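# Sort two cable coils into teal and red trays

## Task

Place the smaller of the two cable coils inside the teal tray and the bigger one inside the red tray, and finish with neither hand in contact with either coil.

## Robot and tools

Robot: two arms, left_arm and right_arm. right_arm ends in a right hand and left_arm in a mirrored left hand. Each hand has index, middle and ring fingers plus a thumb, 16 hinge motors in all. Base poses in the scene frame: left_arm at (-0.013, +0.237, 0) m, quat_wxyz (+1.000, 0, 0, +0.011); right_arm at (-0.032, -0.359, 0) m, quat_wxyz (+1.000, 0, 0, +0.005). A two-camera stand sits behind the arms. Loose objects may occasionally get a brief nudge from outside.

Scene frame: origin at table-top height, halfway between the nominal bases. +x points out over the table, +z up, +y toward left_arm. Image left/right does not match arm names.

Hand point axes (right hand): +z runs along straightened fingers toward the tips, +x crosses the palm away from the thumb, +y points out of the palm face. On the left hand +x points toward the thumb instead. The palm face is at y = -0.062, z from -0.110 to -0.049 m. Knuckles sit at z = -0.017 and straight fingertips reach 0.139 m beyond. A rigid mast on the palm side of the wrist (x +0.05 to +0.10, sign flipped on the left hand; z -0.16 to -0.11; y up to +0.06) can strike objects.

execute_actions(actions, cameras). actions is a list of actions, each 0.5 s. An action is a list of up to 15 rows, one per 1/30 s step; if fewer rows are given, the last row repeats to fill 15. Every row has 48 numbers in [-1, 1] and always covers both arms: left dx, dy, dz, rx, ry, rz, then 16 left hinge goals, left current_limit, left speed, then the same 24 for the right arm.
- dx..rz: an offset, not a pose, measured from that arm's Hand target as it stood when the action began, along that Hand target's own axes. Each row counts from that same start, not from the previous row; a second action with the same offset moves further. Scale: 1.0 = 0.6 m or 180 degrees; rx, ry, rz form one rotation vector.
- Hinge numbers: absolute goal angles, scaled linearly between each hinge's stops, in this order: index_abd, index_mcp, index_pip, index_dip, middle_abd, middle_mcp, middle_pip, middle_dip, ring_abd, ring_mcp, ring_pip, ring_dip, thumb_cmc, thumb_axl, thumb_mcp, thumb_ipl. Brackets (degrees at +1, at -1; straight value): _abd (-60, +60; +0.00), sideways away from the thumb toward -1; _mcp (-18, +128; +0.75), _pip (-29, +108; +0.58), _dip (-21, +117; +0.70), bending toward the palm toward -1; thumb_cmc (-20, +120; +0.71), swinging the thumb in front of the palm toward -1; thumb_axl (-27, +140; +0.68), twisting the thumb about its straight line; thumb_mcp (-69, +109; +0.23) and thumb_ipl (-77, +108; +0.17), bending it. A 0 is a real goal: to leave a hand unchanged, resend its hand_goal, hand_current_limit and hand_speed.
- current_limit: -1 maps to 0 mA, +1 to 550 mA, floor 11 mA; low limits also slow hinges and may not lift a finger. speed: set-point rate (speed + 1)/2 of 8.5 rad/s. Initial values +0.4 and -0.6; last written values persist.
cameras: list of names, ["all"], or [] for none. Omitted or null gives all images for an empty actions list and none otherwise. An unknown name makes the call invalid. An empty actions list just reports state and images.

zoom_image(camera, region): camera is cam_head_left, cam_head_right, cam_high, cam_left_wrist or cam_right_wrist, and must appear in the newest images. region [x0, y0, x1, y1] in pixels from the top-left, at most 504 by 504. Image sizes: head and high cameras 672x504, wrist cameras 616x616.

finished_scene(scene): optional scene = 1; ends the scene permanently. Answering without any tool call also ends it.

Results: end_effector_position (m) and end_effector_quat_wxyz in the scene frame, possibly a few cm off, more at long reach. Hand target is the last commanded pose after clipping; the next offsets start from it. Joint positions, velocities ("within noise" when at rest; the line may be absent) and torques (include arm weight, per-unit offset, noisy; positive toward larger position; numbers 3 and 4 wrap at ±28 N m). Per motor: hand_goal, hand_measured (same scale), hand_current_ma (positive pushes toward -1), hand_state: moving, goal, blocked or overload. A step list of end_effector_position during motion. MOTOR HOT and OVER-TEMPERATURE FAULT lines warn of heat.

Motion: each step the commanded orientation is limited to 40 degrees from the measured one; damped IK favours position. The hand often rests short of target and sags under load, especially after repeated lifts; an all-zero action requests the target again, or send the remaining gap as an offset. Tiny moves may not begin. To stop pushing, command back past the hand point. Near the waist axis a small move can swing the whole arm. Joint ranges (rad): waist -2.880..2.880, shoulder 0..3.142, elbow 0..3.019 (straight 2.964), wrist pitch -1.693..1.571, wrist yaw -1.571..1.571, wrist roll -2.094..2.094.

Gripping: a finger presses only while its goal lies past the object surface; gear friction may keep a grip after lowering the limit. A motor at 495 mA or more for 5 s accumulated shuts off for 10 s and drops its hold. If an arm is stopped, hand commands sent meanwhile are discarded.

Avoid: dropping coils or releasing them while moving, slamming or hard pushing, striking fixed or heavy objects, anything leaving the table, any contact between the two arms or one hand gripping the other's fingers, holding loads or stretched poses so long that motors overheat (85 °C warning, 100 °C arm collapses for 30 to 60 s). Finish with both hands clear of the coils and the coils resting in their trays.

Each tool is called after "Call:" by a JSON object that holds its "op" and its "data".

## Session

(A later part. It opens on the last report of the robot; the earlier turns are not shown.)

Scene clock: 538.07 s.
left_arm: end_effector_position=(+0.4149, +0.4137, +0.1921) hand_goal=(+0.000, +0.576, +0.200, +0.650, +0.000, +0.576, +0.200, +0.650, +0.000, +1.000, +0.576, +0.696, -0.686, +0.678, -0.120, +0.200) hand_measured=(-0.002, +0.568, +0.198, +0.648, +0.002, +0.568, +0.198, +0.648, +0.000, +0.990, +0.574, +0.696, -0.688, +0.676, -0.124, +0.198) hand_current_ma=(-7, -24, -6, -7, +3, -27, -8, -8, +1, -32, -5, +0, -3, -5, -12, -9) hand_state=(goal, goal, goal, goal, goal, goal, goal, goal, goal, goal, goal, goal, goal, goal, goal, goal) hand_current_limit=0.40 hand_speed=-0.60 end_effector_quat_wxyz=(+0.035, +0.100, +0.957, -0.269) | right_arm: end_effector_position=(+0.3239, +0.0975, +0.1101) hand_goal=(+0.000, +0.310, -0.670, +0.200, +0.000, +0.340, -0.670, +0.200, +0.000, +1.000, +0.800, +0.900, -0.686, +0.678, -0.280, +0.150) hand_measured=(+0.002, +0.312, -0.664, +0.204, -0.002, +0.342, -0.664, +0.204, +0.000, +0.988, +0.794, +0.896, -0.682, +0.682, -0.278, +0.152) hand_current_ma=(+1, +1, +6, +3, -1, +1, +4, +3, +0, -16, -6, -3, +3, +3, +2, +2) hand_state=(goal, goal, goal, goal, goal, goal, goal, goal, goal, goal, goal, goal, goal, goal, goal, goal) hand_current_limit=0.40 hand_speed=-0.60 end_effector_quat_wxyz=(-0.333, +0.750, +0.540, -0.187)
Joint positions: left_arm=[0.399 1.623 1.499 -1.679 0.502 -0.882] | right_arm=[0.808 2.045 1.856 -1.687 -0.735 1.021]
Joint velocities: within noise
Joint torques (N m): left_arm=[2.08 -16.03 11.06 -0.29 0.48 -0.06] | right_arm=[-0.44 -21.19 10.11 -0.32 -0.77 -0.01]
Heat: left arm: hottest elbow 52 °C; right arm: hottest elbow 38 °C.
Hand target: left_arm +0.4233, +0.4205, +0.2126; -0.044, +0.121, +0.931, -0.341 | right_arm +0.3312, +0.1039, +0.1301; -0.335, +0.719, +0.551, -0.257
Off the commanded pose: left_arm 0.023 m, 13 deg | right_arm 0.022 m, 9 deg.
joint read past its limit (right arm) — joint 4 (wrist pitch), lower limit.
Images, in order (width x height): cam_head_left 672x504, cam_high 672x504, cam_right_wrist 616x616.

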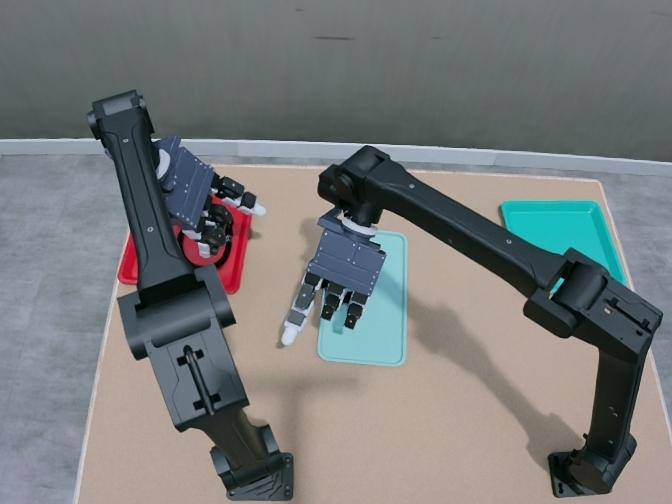

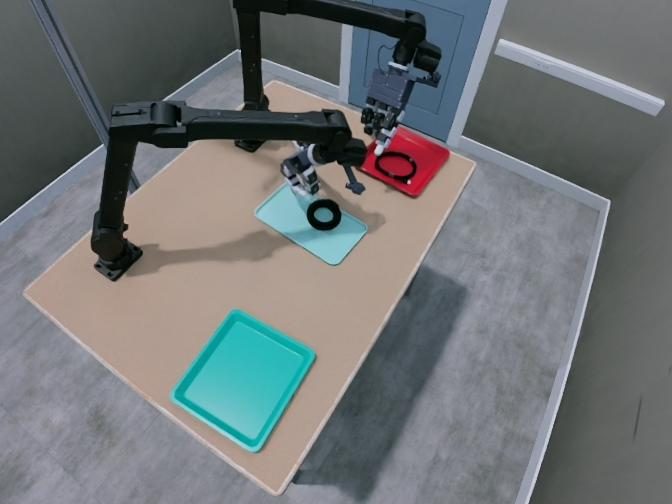

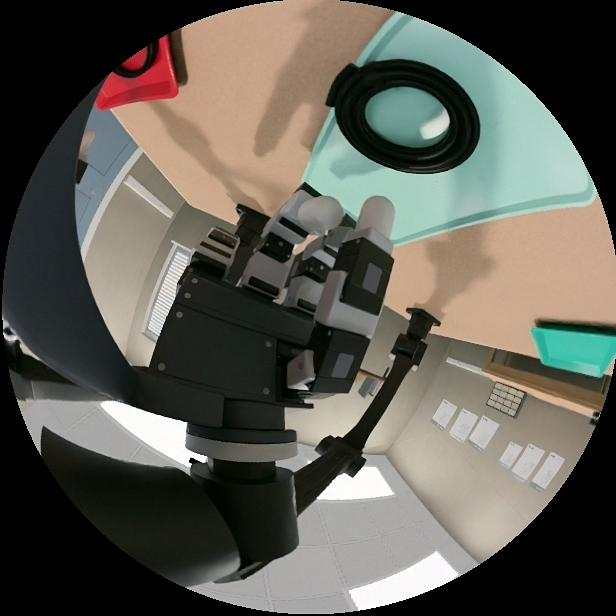

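Call:
{"op": "execute_actions", "data": {"actions": [[[0,0,0,0,0,0, 0,0.575,0.2,0.65, 0,0.575,0.2,0.65, 0,1,0.576,0.696, -0.686,0.678,-0.12,0.2, 0.4,-0.6, -0.013,-0.031,0.037,0,0,0, 0,0.553,-0.705,0.26, 0,0.553,-0.705,0.26, 0,1,0.8,0.9, -0.686,0.678,-0.25,0.15, 0.4,-0.6]],[[0,0,0,0,0,0, 0,0.575,0.2,0.65, 0,0.575,0.2,0.65, 0,1,0.576,0.696, -0.686,0.678,-0.12,0.2, 0.4,-0.6, -0.013,-0.031,0.037,0,0,0, 0,0.753,-0.609,-0.039, 0,0.753,-0.609,-0.039, 0,1,0.8,0.9, -0.686,0.678,-0.225,0.168, 0.4,-0.6]]], "cameras": ["cam_head_left","cam_head_right","cam_high","cam_right_wrist"]}}

Call:
{"op": "zoom_image", "data": {"camera": "cam_high", "region": [275, 165, 365, 255]}}

Call:
{"op": "zoom_image", "data": {"camera": "cam_head_left", "region": [260, 210, 440, 390]}}

Scene clock: 547.50 s.
left_arm: end_effector_position=(+0.4149, +0.4137, +0.1921) hand_goal=(+0.000, +0.576, +0.200, +0.650, +0.000, +0.576, +0.200, +0.650, +0.000, +1.000, +0.576, +0.696, -0.686, +0.678, -0.120, +0.200) hand_measured=(-0.002, +0.568, +0.198, +0.648, +0.002, +0.568, +0.198, +0.648, +0.000, +0.990, +0.574, +0.696, -0.688, +0.676, -0.124, +0.198) hand_current_ma=(-7, -24, -6, -7, +3, -27, -8, -8, +1, -32, -5, +0, -3, -5, -12, -9) hand_state=(goal, goal, goal, goal, goal, goal, goal, goal, goal, goal, goal, goal, goal, goal, goal, goal) hand_current_limit=0.40 hand_speed=-0.60 end_effector_quat_wxyz=(+0.035, +0.100, +0.957, -0.269) | right_arm: end_effector_position=(+0.2720, +0.1017, +0.1138) hand_goal=(+0.000, +0.754, -0.608, -0.038, +0.000, +0.754, -0.608, -0.038, +0.000, +1.000, +0.800, +0.900, -0.686, +0.678, -0.224, +0.168) hand_measured=(+0.002, +0.742, -0.610, -0.034, -0.002, +0.742, -0.610, -0.034, +0.000, +0.988, +0.794, +0.896, -0.684, +0.680, -0.226, +0.166) hand_current_ma=(+1, -16, +0, +3, -1, -17, +0, +3, +0, -16, -6, -3, +1, +2, -2, -2) hand_state=(goal, goal, goal, goal, goal, goal, goal, goal, goal, goal, goal, goal, goal, goal, goal, goal) hand_current_limit=0.40 hand_speed=-0.60 end_effector_quat_wxyz=(-0.336, +0.738, +0.544, -0.216)
Joint positions: left_arm=[0.399 1.623 1.499 -1.679 0.502 -0.882] | right_arm=[0.873 1.991 1.771 -1.682 -0.767 1.047]
Joint torques (N m): left_arm=[2.08 -16.03 11.04 -0.31 0.49 -0.07] | right_arm=[-0.62 -20.31 8.51 -0.76 -0.79 -0.02]
Heat: left arm: hottest elbow 52 °C; right arm: hottest elbow 38 °C.
Hand target: left_arm +0.4233, +0.4205, +0.2126; -0.044, +0.121, +0.931, -0.341 | right_arm +0.2712, +0.1039, +0.1301; -0.336, +0.719, +0.551, -0.257
Off the commanded pose: left_arm 0.023 m, 13 deg | right_arm 0.016 m, 5 deg.
joint sent to its limit (left arm) — joint 4 (wrist pitch), lower limit. The joint targets are off in orientation, not in position.
joint sent to its limit (right arm) — joint 4 (wrist pitch), lower limit. The joint targets are off in orientation, not in position.
Step readings (end_effector_position of left_arm | right_arm):
0: (+0.4149, +0.4137, +0.1921) | (+0.3239, +0.0975, +0.1101)
1: (+0.4149, +0.4137, +0.1921) | (+0.3216, +0.0978, +0.1098)
2: (+0.4149, +0.4137, +0.1921) | (+0.3190, +0.0976, +0.1099)
4: (+0.4149, +0.4137, +0.1921) | (+0.3134, +0.0953, +0.1100)
8: (+0.4149, +0.4137, +0.1921) | (+0.3068, +0.0977, +0.1125)
15: (+0.4149, +0.4137, +0.1921) | (+0.3031, +0.1003, +0.1142)
16: (+0.4149, +0.4137, +0.1921) | (+0.3001, +0.1004, +0.1136)
17: (+0.4149, +0.4137, +0.1921) | (+0.2951, +0.1005, +0.1133)
19: (+0.4149, +0.4137, +0.1921) | (+0.2876, +0.0957, +0.1121)
23: (+0.4149, +0.4137, +0.1921) | (+0.2773, +0.0983, +0.1127)
30: (+0.4149, +0.4137, +0.1921) | (+0.2720, +0.1017, +0.1138)
Images, in order (width x height): cam_head_left 672x504, cam_head_right 672x504, cam_high 672x504, cam_right_wrist 616x616.

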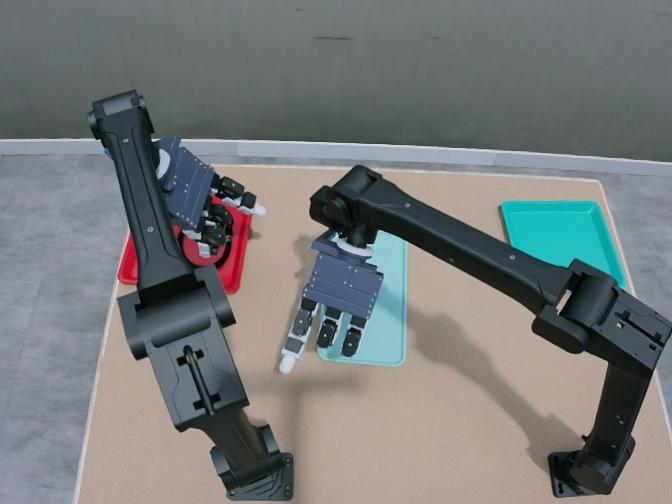

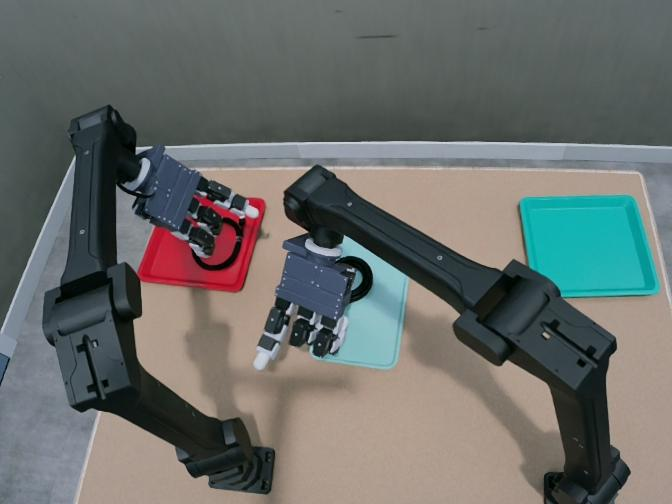

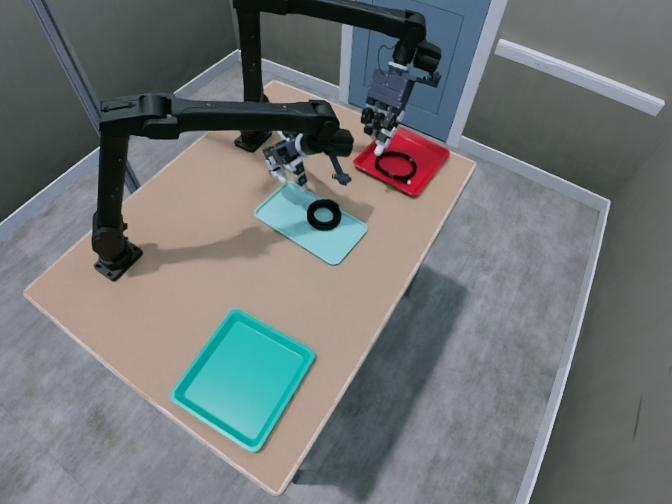

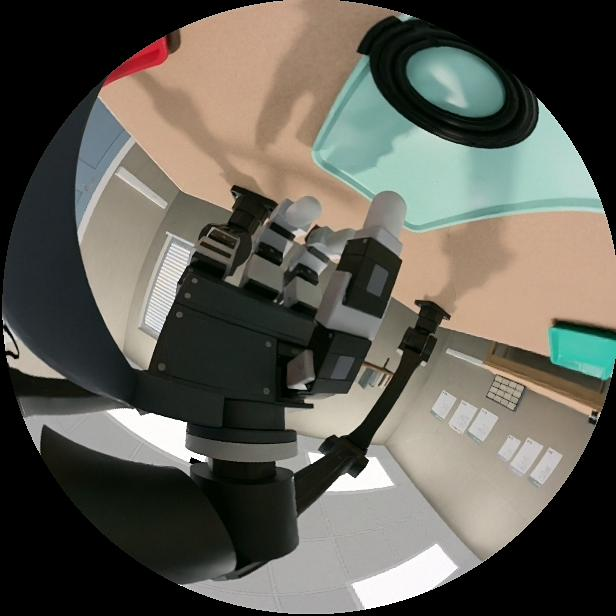

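Scaled by 5.600 from the camera's 672x504 image, which has a finer 960x720 frame.

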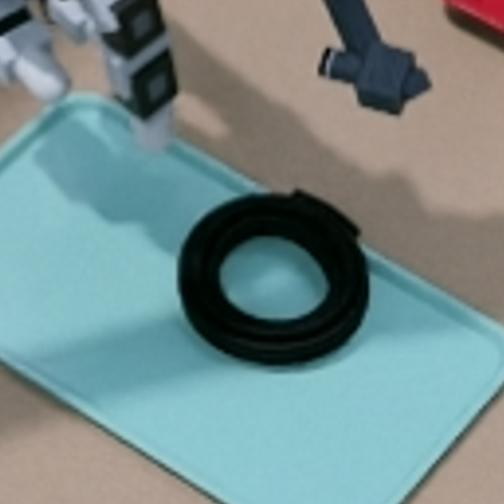

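Scaled by 2.800 from the camera's 672x504 image, which has a finer 960x720 frame.

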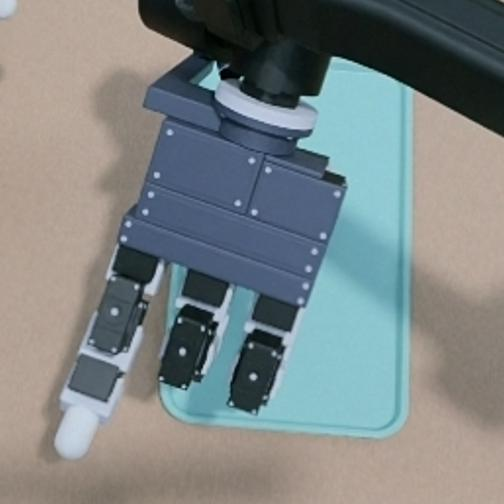

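Call:
{"op": "zoom_image", "data": {"camera": "cam_head_right", "region": [260, 220, 440, 400]}}

Scaled by 2.800 from the camera's 672x504 image, which has a finer 960x720 frame.

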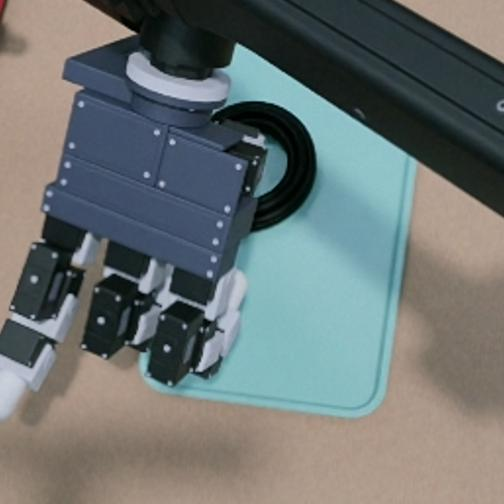

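Call:
{"op": "execute_actions", "data": {"actions": [[[0,0,0,0,0,0, 0,0.575,0.2,0.65, 0,0.575,0.2,0.65, 0,1,0.576,0.696, -0.686,0.678,-0.12,0.2, 0.4,-0.6, 0.0314,0.034,-0.0405,0,0,0, 0,1,0.8,0.9, 0,1,0.8,0.9, 0,1,0.8,0.9, -0.686,0.678,-0.225,0.168, 0.4,-0.4]],[[0,0,0,0,0,0, 0,0.575,0.2,0.65, 0,0.575,0.2,0.65, 0,1,0.576,0.696, -0.686,0.678,-0.12,0.2, 0.4,-0.6, 0.0314,0.034,-0.0405,0,0,0, 0,1,0.8,0.9, 0,1,0.8,0.9, 0,1,0.8,0.9, -0.686,0.678,-0.225,0.168, 0.4,-0.4]],[[0,0,0,0,0,0, 0,0.575,0.2,0.65, 0,0.575,0.2,0.65, 0,1,0.576,0.696, -0.686,0.678,-0.12,0.2, 0.4,-0.6, 0,0.0447,0.0375,0,0,0, 0,1,0.8,0.9, 0,1,0.8,0.9, 0,1,0.8,0.9, -0.686,0.678,-0.225,0.168, 0.4,-0.4]]], "cameras": ["cam_head_right","cam_high","cam_right_wrist"]}}

Call:
{"op": "zoom_image", "data": {"camera": "cam_high", "region": [275, 165, 365, 255]}}

Call:
{"op": "zoom_image", "data": {"camera": "cam_right_wrist", "region": [240, 60, 560, 380]}}

Scene clock: 560.93 s.
left_arm: end_effector_position=(+0.4149, +0.4137, +0.1921) hand_goal=(+0.000, +0.576, +0.200, +0.650, +0.000, +0.576, +0.200, +0.650, +0.000, +1.000, +0.576, +0.696, -0.686, +0.678, -0.120, +0.200) hand_measured=(-0.002, +0.568, +0.198, +0.648, +0.002, +0.568, +0.198, +0.648, +0.000, +0.990, +0.574, +0.696, -0.688, +0.676, -0.124, +0.198) hand_current_ma=(-7, -24, -6, -7, +3, -27, -8, -8, +1, -32, -5, +0, -3, -5, -12, -9) hand_state=(goal, goal, goal, goal, goal, goal, goal, goal, goal, goal, goal, goal, goal, goal, goal, goal) hand_current_limit=0.40 hand_speed=-0.60 end_effector_quat_wxyz=(+0.035, +0.100, +0.957, -0.269) | right_arm: end_effector_position=(+0.3301, +0.1147, +0.0756) hand_goal=(+0.000, +1.000, +0.800, +0.900, +0.000, +1.000, +0.800, +0.900, +0.000, +1.000, +0.800, +0.900, -0.686, +0.678, -0.224, +0.168) hand_measured=(+0.002, +0.982, +0.792, +0.896, +0.000, +0.982, +0.792, +0.896, +0.000, +0.988, +0.794, +0.896, -0.684, +0.680, -0.226, +0.166) hand_current_ma=(+1, -26, -8, -3, +0, -27, -7, -3, +0, -16, -6, -3, +1, +2, -2, -2) hand_state=(goal, goal, goal, goal, goal, goal, goal, goal, goal, goal, goal, goal, goal, goal, goal, goal) hand_current_limit=0.40 hand_speed=-0.40 end_effector_quat_wxyz=(-0.331, +0.752, +0.531, -0.205)
Joint positions: left_arm=[0.399 1.623 1.499 -1.679 0.502 -0.882] | right_arm=[0.818 2.142 1.92 -1.682 -0.743 1.039]
Joint torques (N m): left_arm=[2.08 -16.03 11.06 -0.31 0.48 -0.07] | right_arm=[-0.73 -21.36 10.52 -0.76 -0.75 -0.23]
Heat: left arm: hottest elbow 52 °C; right arm: hottest elbow 38 °C.
Hand target: left_arm +0.4233, +0.4205, +0.2126; -0.044, +0.121, +0.931, -0.341 | right_arm +0.3424, +0.1237, +0.0949; -0.336, +0.719, +0.551, -0.257
Off the commanded pose: left_arm 0.023 m, 13 deg | right_arm 0.025 m, 7 deg.
joint sent to its limit (left arm) — joint 4 (wrist pitch), lower limit. The joint targets are off in orientation, not in position.
joint sent to its limit (right arm) — joint 4 (wrist pitch), lower limit. The joint targets are off in orientation, not in position.
Step readings (end_effector_position of left_arm | right_arm):
0: (+0.4149, +0.4137, +0.1921) | (+0.2719, +0.1017, +0.1138)
1: (+0.4149, +0.4137, +0.1921) | (+0.2740, +0.1017, +0.1141)
2: (+0.4149, +0.4137, +0.1921) | (+0.2783, +0.1013, +0.1143)
4: (+0.4149, +0.4137, +0.1921) | (+0.2838, +0.1054, +0.1155)
8: (+0.4149, +0.4137, +0.1921) | (+0.2891, +0.1065, +0.1165)
15: (+0.4149, +0.4137, +0.1921) | (+0.2911, +0.1051, +0.1165)
16: (+0.4149, +0.4137, +0.1921) | (+0.2948, +0.1059, +0.1169)
17: (+0.4149, +0.4137, +0.1921) | (+0.3016, +0.1075, +0.1174)
19: (+0.4149, +0.4137, +0.1921) | (+0.3132, +0.1174, +0.1188)
23: (+0.4149, +0.4137, +0.1921) | (+0.3251, +0.1186, +0.1167)
30: (+0.4149, +0.4137, +0.1921) | (+0.3301, +0.1148, +0.1147)
31: (+0.4149, +0.4137, +0.1921) | (+0.3301, +0.1149, +0.1125)
32: (+0.4149, +0.4137, +0.1921) | (+0.3306, +0.1157, +0.1110)
34: (+0.4149, +0.4137, +0.1921) | (+0.3310, +0.1163, +0.1035)
38: (+0.4149, +0.4137, +0.1921) | (+0.3304, +0.1154, +0.0840)
45: (+0.4149, +0.4137, +0.1921) | (+0.3301, +0.1147, +0.0756)
Images, in order (width x height): cam_head_right 672x504, cam_high 672x504, cam_right_wrist 616x616.

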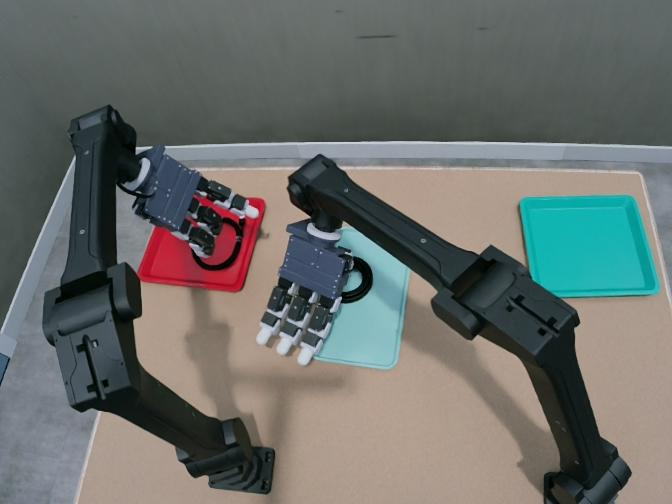

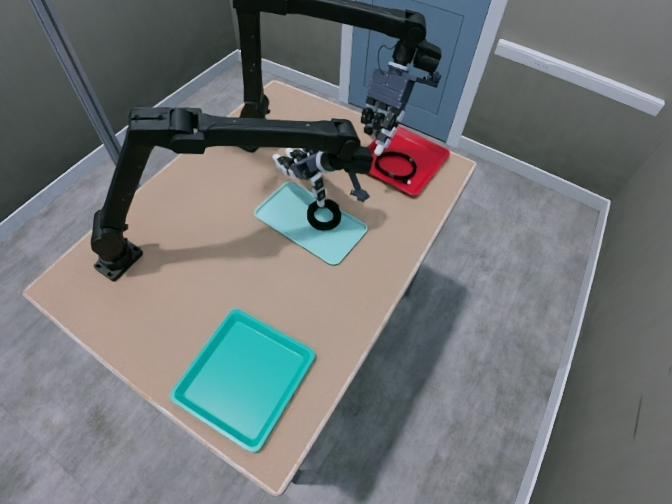

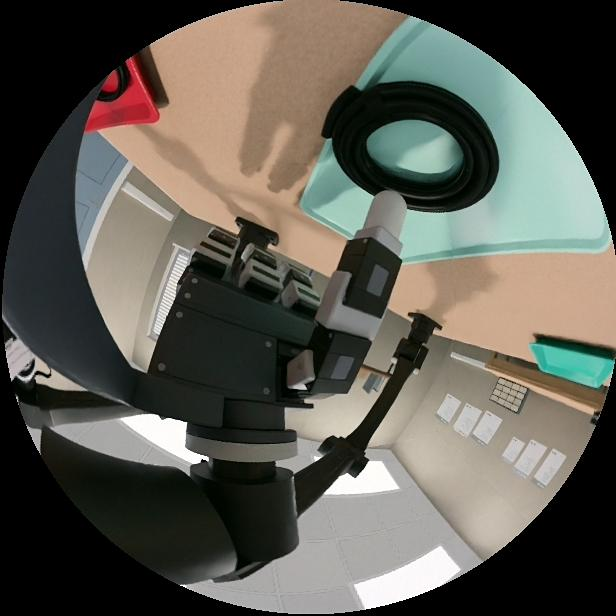

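Scaled by 5.600 from the camera's 672x504 image, which has a finer 960x720 frame.

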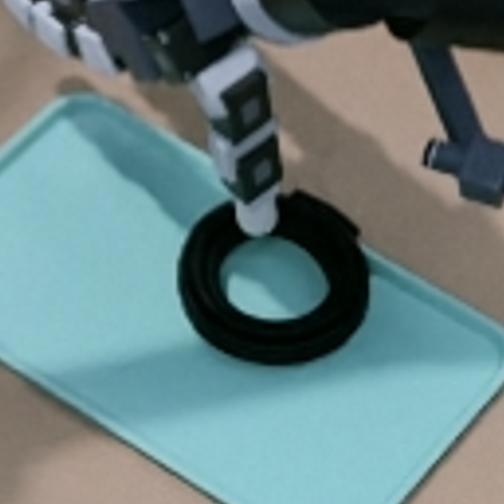

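Scaled by 1.575 from the camera's 616x616 image, which has a finer 880x880 frame.

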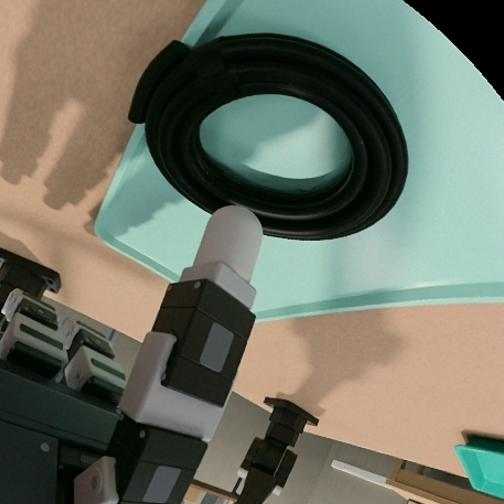

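Call:
{"op": "execute_actions", "data": {"actions": [[[0,0,0,0,0,0, 0,0.575,0.2,0.65, 0,0.575,0.2,0.65, 0,1,0.576,0.696, -0.686,0.678,-0.12,0.2, 0.4,-0.6, 0.0022,0.0307,0.0153,0,0,0, 0,1,0.8,0.9, 0,1,0.8,0.9, 0,1,0.8,0.9, -0.686,0.678,-0.225,0.168, 0.4,-0.4]],[[0,0,0,0,0,0, 0,0.575,0.2,0.65, 0,0.575,0.2,0.65, 0,1,0.576,0.696, -0.686,0.678,-0.12,0.2, 0.4,-0.6, 0.0022,0.0307,0.0153,0,0,0, 0,1,0.8,0.9, 0,1,0.8,0.9, 0,1,0.8,0.9, -0.686,0.678,-0.225,0.168, 0.4,-0.4]]], "cameras": ["cam_high","cam_right_wrist"]}}

Call:
{"op": "zoom_image", "data": {"camera": "cam_high", "region": [275, 165, 365, 255]}}

Call:
{"op": "zoom_image", "data": {"camera": "cam_right_wrist", "region": [240, 60, 560, 380]}}

Scene clock: 564.33 s.
left_arm: end_effector_position=(+0.4149, +0.4137, +0.1921) hand_goal=(+0.000, +0.576, +0.200, +0.650, +0.000, +0.576, +0.200, +0.650, +0.000, +1.000, +0.576, +0.696, -0.686, +0.678, -0.120, +0.200) hand_measured=(-0.002, +0.568, +0.198, +0.648, +0.002, +0.568, +0.198, +0.648, +0.000, +0.990, +0.574, +0.696, -0.688, +0.676, -0.124, +0.198) hand_current_ma=(-7, -24, -6, -7, +3, -27, -8, -8, +1, -32, -5, +0, -3, -5, -12, -9) hand_state=(goal, goal, goal, goal, goal, goal, goal, goal, goal, goal, goal, goal, goal, goal, goal, goal) hand_current_limit=0.40 hand_speed=-0.60 end_effector_quat_wxyz=(+0.035, +0.100, +0.957, -0.269) | right_arm: end_effector_position=(+0.3336, +0.1157, +0.0390) hand_goal=(+0.000, +1.000, +0.800, +0.900, +0.000, +1.000, +0.800, +0.900, +0.000, +1.000, +0.800, +0.900, -0.686, +0.678, -0.224, +0.168) hand_measured=(+0.002, +0.982, +0.792, +0.896, +0.000, +0.982, +0.792, +0.896, +0.000, +0.988, +0.794, +0.896, -0.684, +0.680, -0.226, +0.166) hand_current_ma=(+1, -26, -8, -3, +0, -27, -7, -3, +0, -16, -6, -3, +1, +2, -2, -2) hand_state=(goal, goal, goal, goal, goal, goal, goal, goal, goal, goal, goal, goal, goal, goal, goal, goal) hand_current_limit=0.40 hand_speed=-0.40 end_effector_quat_wxyz=(-0.329, +0.744, +0.537, -0.223)
Joint positions: left_arm=[0.399 1.623 1.499 -1.679 0.502 -0.882] | right_arm=[0.816 2.211 1.933 -1.682 -0.737 0.993]
Joint torques (N m): left_arm=[2.02 -15.97 11.04 -0.31 0.48 -0.07] | right_arm=[-1.26 -21.66 10.97 -0.62 -0.73 -0.27]
Heat: left arm: hottest elbow 52 °C; right arm: hottest elbow 38 °C.
Hand target: left_arm +0.4233, +0.4205, +0.2126; -0.044, +0.121, +0.931, -0.341 | right_arm +0.3522, +0.1237, +0.0548; -0.335, +0.719, +0.551, -0.258
Off the commanded pose: left_arm 0.023 m, 13 deg | right_arm 0.026 m, 5 deg.
joint sent to its limit (left arm) — joint 4 (wrist pitch), lower limit. The joint targets are off in orientation, not in position.
joint sent to its limit (right arm) — joint 4 (wrist pitch), lower limit. The joint targets are off in orientation, not in position.
Step readings (end_effector_position of left_arm | right_arm):
0: (+0.4149, +0.4137, +0.1921) | (+0.3302, +0.1147, +0.0756)
1: (+0.4149, +0.4137, +0.1921) | (+0.3302, +0.1149, +0.0749)
2: (+0.4149, +0.4137, +0.1921) | (+0.3304, +0.1152, +0.0741)
4: (+0.4149, +0.4137, +0.1921) | (+0.3307, +0.1156, +0.0712)
8: (+0.4149, +0.4137, +0.1921) | (+0.3306, +0.1153, +0.0641)
15: (+0.4149, +0.4137, +0.1921) | (+0.3306, +0.1152, +0.0611)
16: (+0.4149, +0.4137, +0.1921) | (+0.3308, +0.1155, +0.0600)
17: (+0.4149, +0.4137, +0.1921) | (+0.3322, +0.1161, +0.0592)
19: (+0.4149, +0.4137, +0.1921) | (+0.3340, +0.1172, +0.0548)
23: (+0.4149, +0.4137, +0.1921) | (+0.3337, +0.1161, +0.0437)
30: (+0.4149, +0.4137, +0.1921) | (+0.3335, +0.1157, +0.0390)
Images, in order (width x height): cam_high 672x504, cam_right_wrist 616x616.

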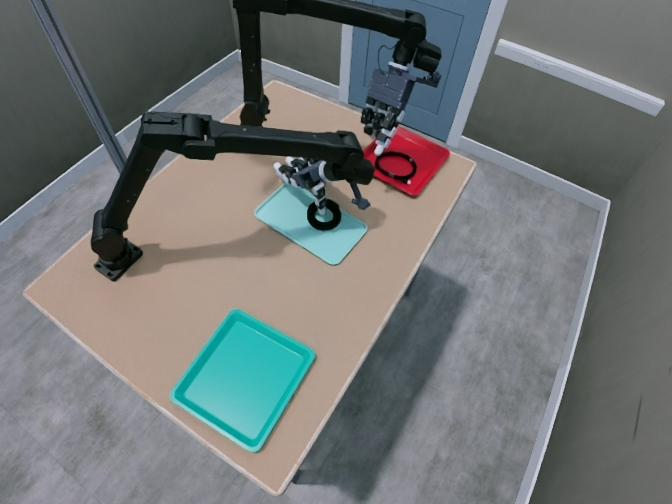

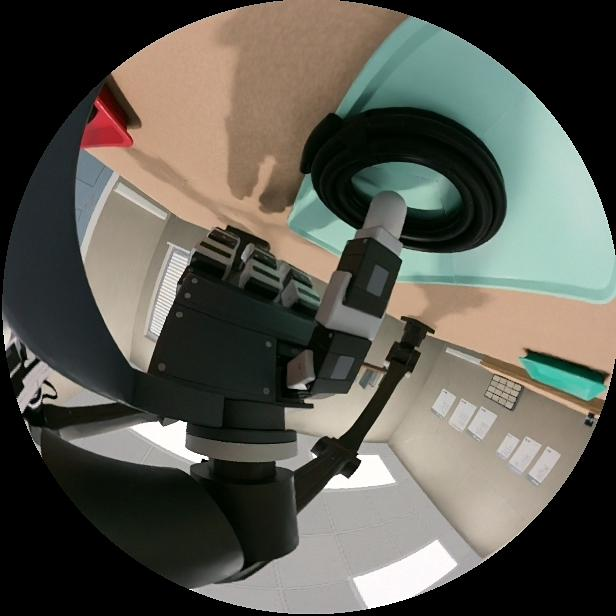

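Scaled by 5.600 from the camera's 672x504 image, which has a finer 960x720 frame.

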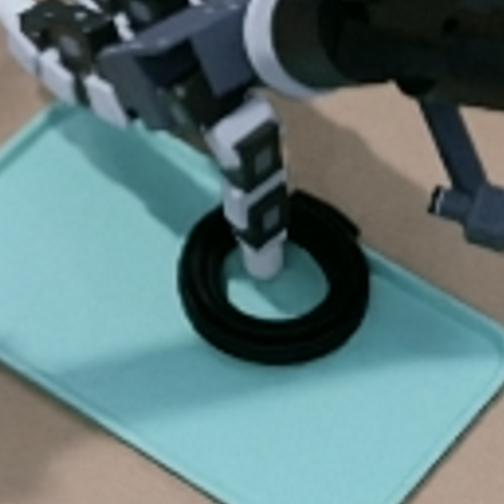

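Scaled by 1.575 from the camera's 616x616 image, which has a finer 880x880 frame.

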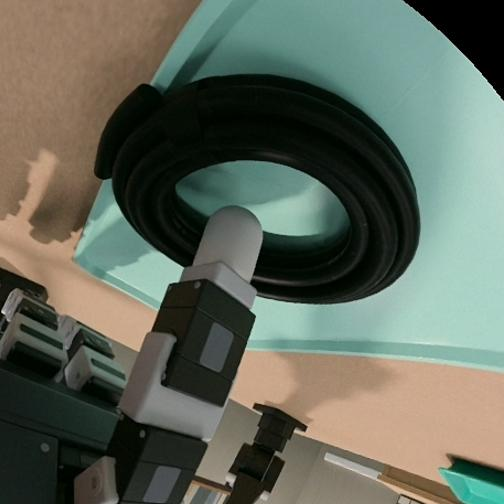

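Call:
{"op": "execute_actions", "data": {"actions": [[[0,0,0,0,0,0, 0,0.575,0.2,0.65, 0,0.575,0.2,0.65, 0,1,0.576,0.696, -0.686,0.678,-0.12,0.2, 0.4,-0.6, -0.0338,0.0058,-0.0069,0,0,0, 0,1,0.8,0.9, 0,1,0.8,0.9, 0,1,0.8,0.9, -0.686,0.678,-0.225,0.168, 0.4,-0.4]],[[0,0,0,0,0,0, 0,0.575,0.2,0.65, 0,0.575,0.2,0.65, 0,1,0.576,0.696, -0.686,0.678,-0.12,0.2, 0.4,-0.6, -0.0338,0.0058,-0.0069,0,0,0, 0,1,0.8,0.9, 0,1,0.8,0.9, 0,1,0.8,0.9, -0.686,0.678,-0.225,0.168, 0.4,-0.4]]], "cameras": ["cam_high","cam_right_wrist","cam_head_left"]}}

Call:
{"op": "zoom_image", "data": {"camera": "cam_high", "region": [275, 165, 365, 255]}}

Call:
{"op": "zoom_image", "data": {"camera": "cam_right_wrist", "region": [240, 60, 560, 380]}}

Scene clock: 567.10 s.
left_arm: end_effector_position=(+0.4149, +0.4137, +0.1921) hand_goal=(+0.000, +0.576, +0.200, +0.650, +0.000, +0.576, +0.200, +0.650, +0.000, +1.000, +0.576, +0.696, -0.686, +0.678, -0.120, +0.200) hand_measured=(-0.002, +0.568, +0.198, +0.648, +0.002, +0.568, +0.198, +0.648, +0.000, +0.990, +0.574, +0.696, -0.688, +0.676, -0.124, +0.198) hand_current_ma=(-7, -24, -6, -7, +3, -27, -8, -8, +1, -32, -5, +0, -3, -5, -12, -9) hand_state=(goal, goal, goal, goal, goal, goal, goal, goal, goal, goal, goal, goal, goal, goal, goal, goal) hand_current_limit=0.40 hand_speed=-0.60 end_effector_quat_wxyz=(+0.035, +0.100, +0.957, -0.269) | right_arm: end_effector_position=(+0.3422, +0.0836, +0.0384) hand_goal=(+0.000, +1.000, +0.800, +0.900, +0.000, +1.000, +0.800, +0.900, +0.000, +1.000, +0.800, +0.900, -0.686, +0.678, -0.224, +0.168) hand_measured=(+0.002, +0.982, +0.792, +0.896, +0.000, +0.982, +0.792, +0.896, +0.000, +0.988, +0.794, +0.896, -0.690, +0.678, -0.226, +0.166) hand_current_ma=(+1, -26, -7, -3, +0, -27, -7, -3, +0, -16, -6, -3, -2, +0, -1, -1) hand_state=(goal, goal, goal, goal, goal, goal, goal, goal, goal, goal, goal, goal, goal, goal, goal, goal) hand_current_limit=0.40 hand_speed=-0.40 end_effector_quat_wxyz=(-0.328, +0.741, +0.542, -0.220)
Joint positions: left_arm=[0.399 1.623 1.499 -1.679 0.502 -0.882] | right_arm=[0.771 2.166 1.851 -1.679 -0.716 0.928]
Joint torques (N m): left_arm=[2.08 -15.97 11.04 -0.31 0.48 -0.07] | right_arm=[-0.15 -23 7.95 -0.83 -0.68 -0.29]
Heat: left arm: hottest elbow 52 °C; right arm: hottest elbow 39 °C.
Hand target: left_arm +0.4233, +0.4205, +0.2126; -0.044, +0.121, +0.931, -0.341 | right_arm +0.3522, +0.0818, +0.0550; -0.336, +0.719, +0.551, -0.258
Off the commanded pose: left_arm 0.023 m, 13 deg | right_arm 0.019 m, 5 deg.
joint sent to its limit (left arm) — joint 4 (wrist pitch), lower limit. The joint targets are off in orientation, not in position.
joint sent to its limit (right arm) — joint 4 (wrist pitch), lower limit. The joint targets are off in orientation, not in position.
Step readings (end_effector_position of left_arm | right_arm):
0: (+0.4149, +0.4137, +0.1921) | (+0.3336, +0.1158, +0.0390)
1: (+0.4149, +0.4137, +0.1921) | (+0.3340, +0.1149, +0.0387)
2: (+0.4149, +0.4137, +0.1921) | (+0.3343, +0.1133, +0.0383)
4: (+0.4149, +0.4137, +0.1921) | (+0.3351, +0.1094, +0.0378)
8: (+0.4149, +0.4137, +0.1921) | (+0.3409, +0.1041, +0.0371)
15: (+0.4149, +0.4137, +0.1921) | (+0.3454, +0.1009, +0.0370)
16: (+0.4149, +0.4137, +0.1921) | (+0.3448, +0.0991, +0.0362)
17: (+0.4149, +0.4137, +0.1921) | (+0.3449, +0.0946, +0.0361)
19: (+0.4149, +0.4137, +0.1921) | (+0.3401, +0.0876, +0.0355)
23: (+0.4149, +0.4137, +0.1921) | (+0.3409, +0.0837, +0.0372)
30: (+0.4149, +0.4137, +0.1921) | (+0.3422, +0.0836, +0.0384)
Images, in order (width x height): cam_head_left 672x504, cam_high 672x504, cam_right_wrist 616x616.

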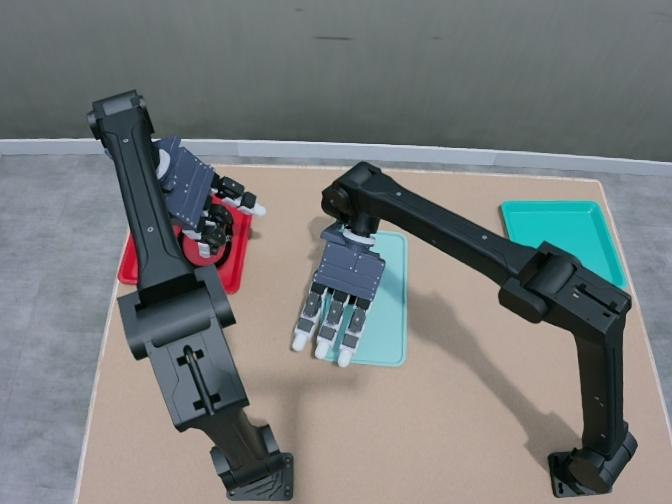

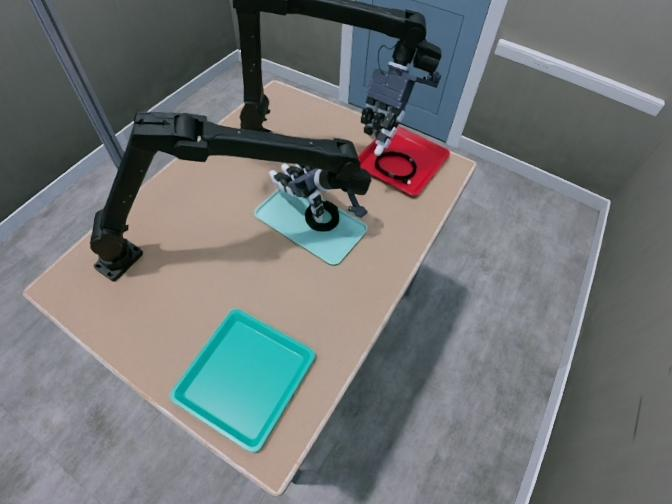

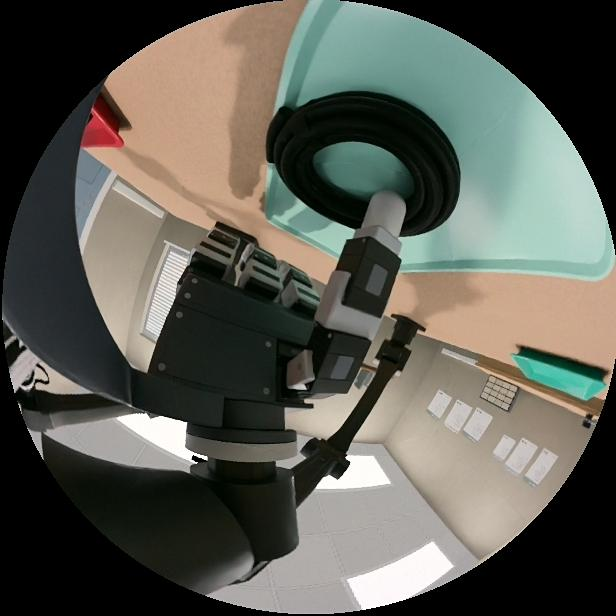

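Scaled by 5.600 from the camera's 672x504 image, which has a finer 960x720 frame.

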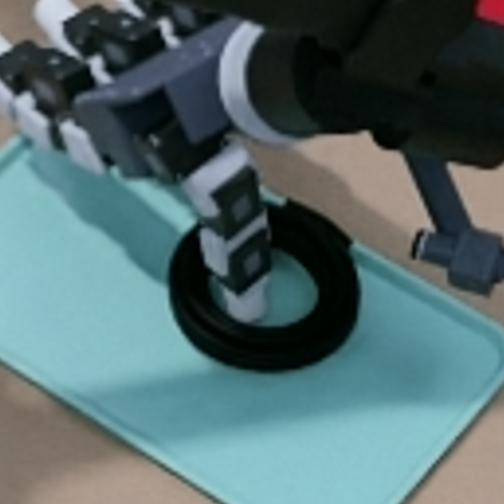

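Scaled by 1.575 from the camera's 616x616 image, which has a finer 880x880 frame.

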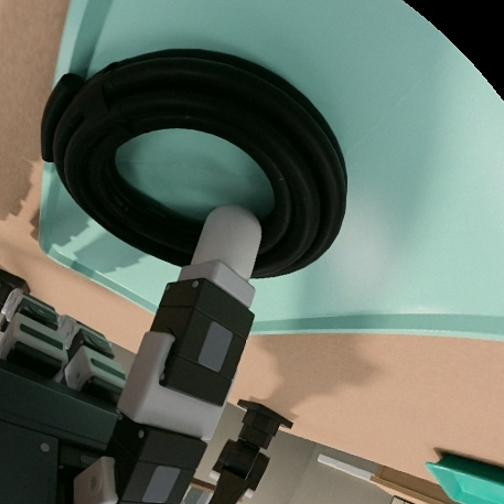

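Call:
{"op": "execute_actions", "data": {"actions": [[[0,0,0,0,0,0, 0,0.575,0.2,0.65, 0,0.575,0.2,0.65, 0,1,0.576,0.696, -0.686,0.678,-0.12,0.2, 0.4,-0.6, -0.0338,0.0058,-0.0069,0,0,0, 0,1,0.8,0.9, 0,1,0.8,0.9, 0,1,0.8,0.9, -0.686,0.678,-0.225,0.168, 0.4,-0.4]],[[0,0,0,0,0,0, 0,0.575,0.2,0.65, 0,0.575,0.2,0.65, 0,1,0.576,0.696, -0.686,0.678,-0.12,0.2, 0.4,-0.6, -0.0256,0.0044,-0.0052,0,0,0, 0,1,0.8,0.9, 0,1,0.8,0.9, 0,1,0.8,0.9, -0.686,0.678,-0.225,0.168, 0.4,-0.4]]], "cameras": ["cam_high","cam_right_wrist","cam_head_left"]}}

Call:
{"op": "zoom_image", "data": {"camera": "cam_high", "region": [275, 165, 365, 255]}}

Scene clock: 569.37 s.
left_arm: end_effector_position=(+0.4149, +0.4137, +0.1921) hand_goal=(+0.000, +0.576, +0.200, +0.650, +0.000, +0.576, +0.200, +0.650, +0.000, +1.000, +0.576, +0.696, -0.686, +0.678, -0.120, +0.200) hand_measured=(-0.002, +0.568, +0.198, +0.648, +0.002, +0.568, +0.198, +0.648, +0.000, +0.990, +0.574, +0.696, -0.688, +0.676, -0.124, +0.198) hand_current_ma=(-7, -24, -6, -7, +3, -27, -8, -8, +1, -32, -5, +0, -3, -5, -12, -9) hand_state=(goal, goal, goal, goal, goal, goal, goal, goal, goal, goal, goal, goal, goal, goal, goal, goal) hand_current_limit=0.40 hand_speed=-0.60 end_effector_quat_wxyz=(+0.035, +0.100, +0.957, -0.269) | right_arm: end_effector_position=(+0.3439, +0.0485, +0.0406) hand_goal=(+0.000, +1.000, +0.800, +0.900, +0.000, +1.000, +0.800, +0.900, +0.000, +1.000, +0.800, +0.900, -0.686, +0.678, -0.224, +0.168) hand_measured=(+0.002, +0.982, +0.792, +0.896, +0.000, +0.982, +0.792, +0.896, +0.000, +0.988, +0.794, +0.896, -0.700, +0.672, -0.226, +0.168) hand_current_ma=(+0, -26, -7, -3, +0, -27, -7, -3, +0, -16, -6, -3, -17, -9, -2, +0) hand_state=(goal, goal, goal, goal, goal, goal, goal, goal, goal, goal, goal, goal, goal, goal, goal, goal) hand_current_limit=0.40 hand_speed=-0.40 end_effector_quat_wxyz=(-0.327, +0.740, +0.545, -0.220)
Joint positions: left_arm=[0.399 1.623 1.499 -1.679 0.502 -0.882] | right_arm=[0.729 2.11 1.757 -1.676 -0.693 0.871]
Joint torques (N m): left_arm=[2.08 -15.97 11.04 -0.31 0.48 -0.07] | right_arm=[-0.97 -21.54 7.6 -1.05 -0.58 -0.22]
Heat: left arm: hottest elbow 52 °C; right arm: hottest elbow 39 °C.
Hand target: left_arm +0.4233, +0.4205, +0.2126; -0.044, +0.121, +0.931, -0.341 | right_arm +0.3522, +0.0449, +0.0550; -0.336, +0.719, +0.551, -0.257
Off the commanded pose: left_arm 0.023 m, 13 deg | right_arm 0.017 m, 5 deg.
joint sent to its limit (left arm) — joint 4 (wrist pitch), lower limit. The joint targets are off in orientation, not in position.
joint sent to its limit (right arm) — joint 4 (wrist pitch), lower limit. The joint targets are off in orientation, not in position.
Step readings (end_effector_position of left_arm | right_arm):
0: (+0.4149, +0.4137, +0.1921) | (+0.3422, +0.0836, +0.0384)
1: (+0.4149, +0.4137, +0.1921) | (+0.3419, +0.0817, +0.0377)
2: (+0.4149, +0.4137, +0.1921) | (+0.3409, +0.0792, +0.0376)
4: (+0.4149, +0.4137, +0.1921) | (+0.3382, +0.0715, +0.0382)
8: (+0.4149, +0.4137, +0.1921) | (+0.3419, +0.0643, +0.0396)
15: (+0.4149, +0.4137, +0.1921) | (+0.3445, +0.0625, +0.0400)
16: (+0.4149, +0.4137, +0.1921) | (+0.3443, +0.0608, +0.0394)
17: (+0.4149, +0.4137, +0.1921) | (+0.3451, +0.0577, +0.0393)
19: (+0.4149, +0.4137, +0.1921) | (+0.3420, +0.0529, +0.0398)
23: (+0.4149, +0.4137, +0.1921) | (+0.3429, +0.0491, +0.0406)
30: (+0.4149, +0.4137, +0.1921) | (+0.3439, +0.0484, +0.0406)
Images, in order (width x height): cam_head_left 672x504, cam_high 672x504, cam_right_wrist 616x616.

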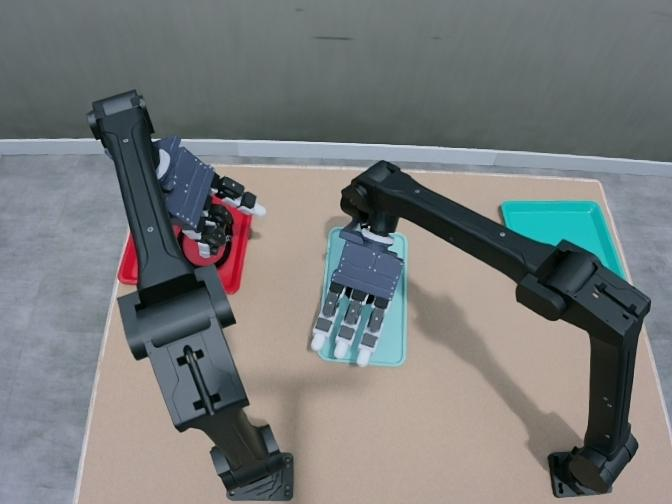

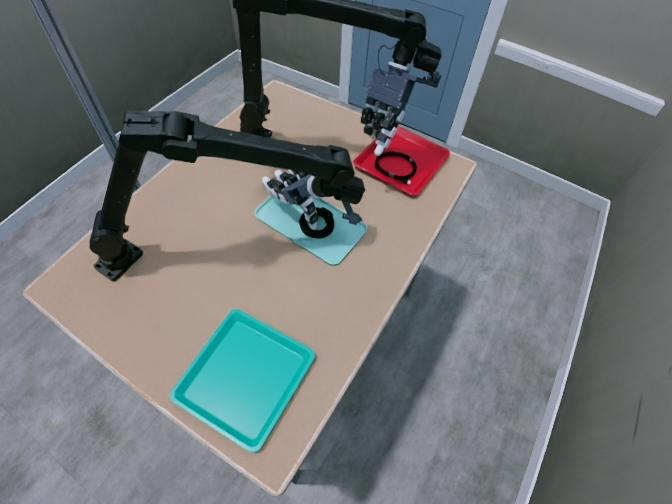

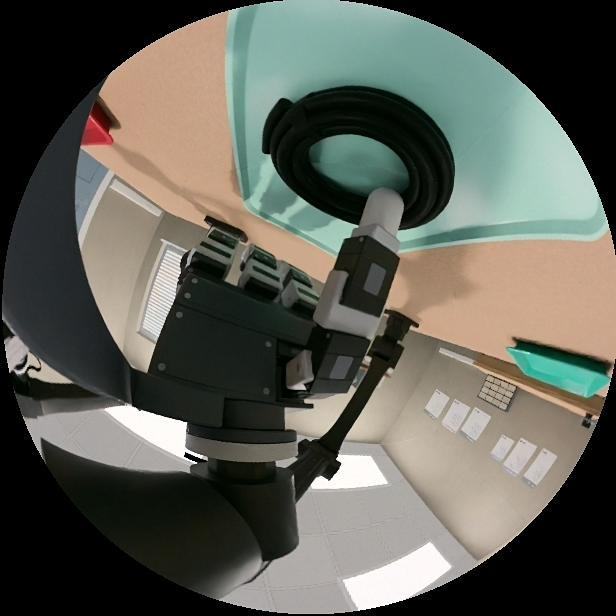

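Scaled by 5.600 from the camera's 672x504 image, which has a finer 960x720 frame.

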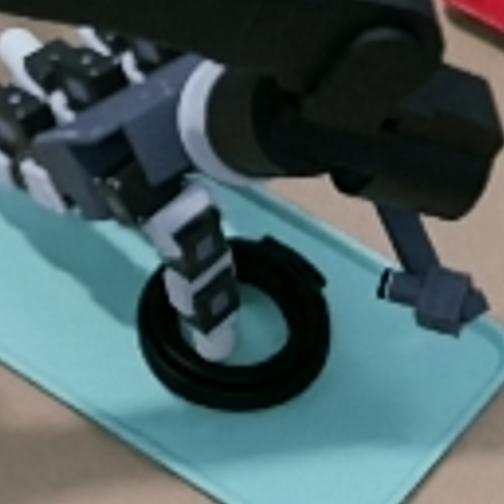

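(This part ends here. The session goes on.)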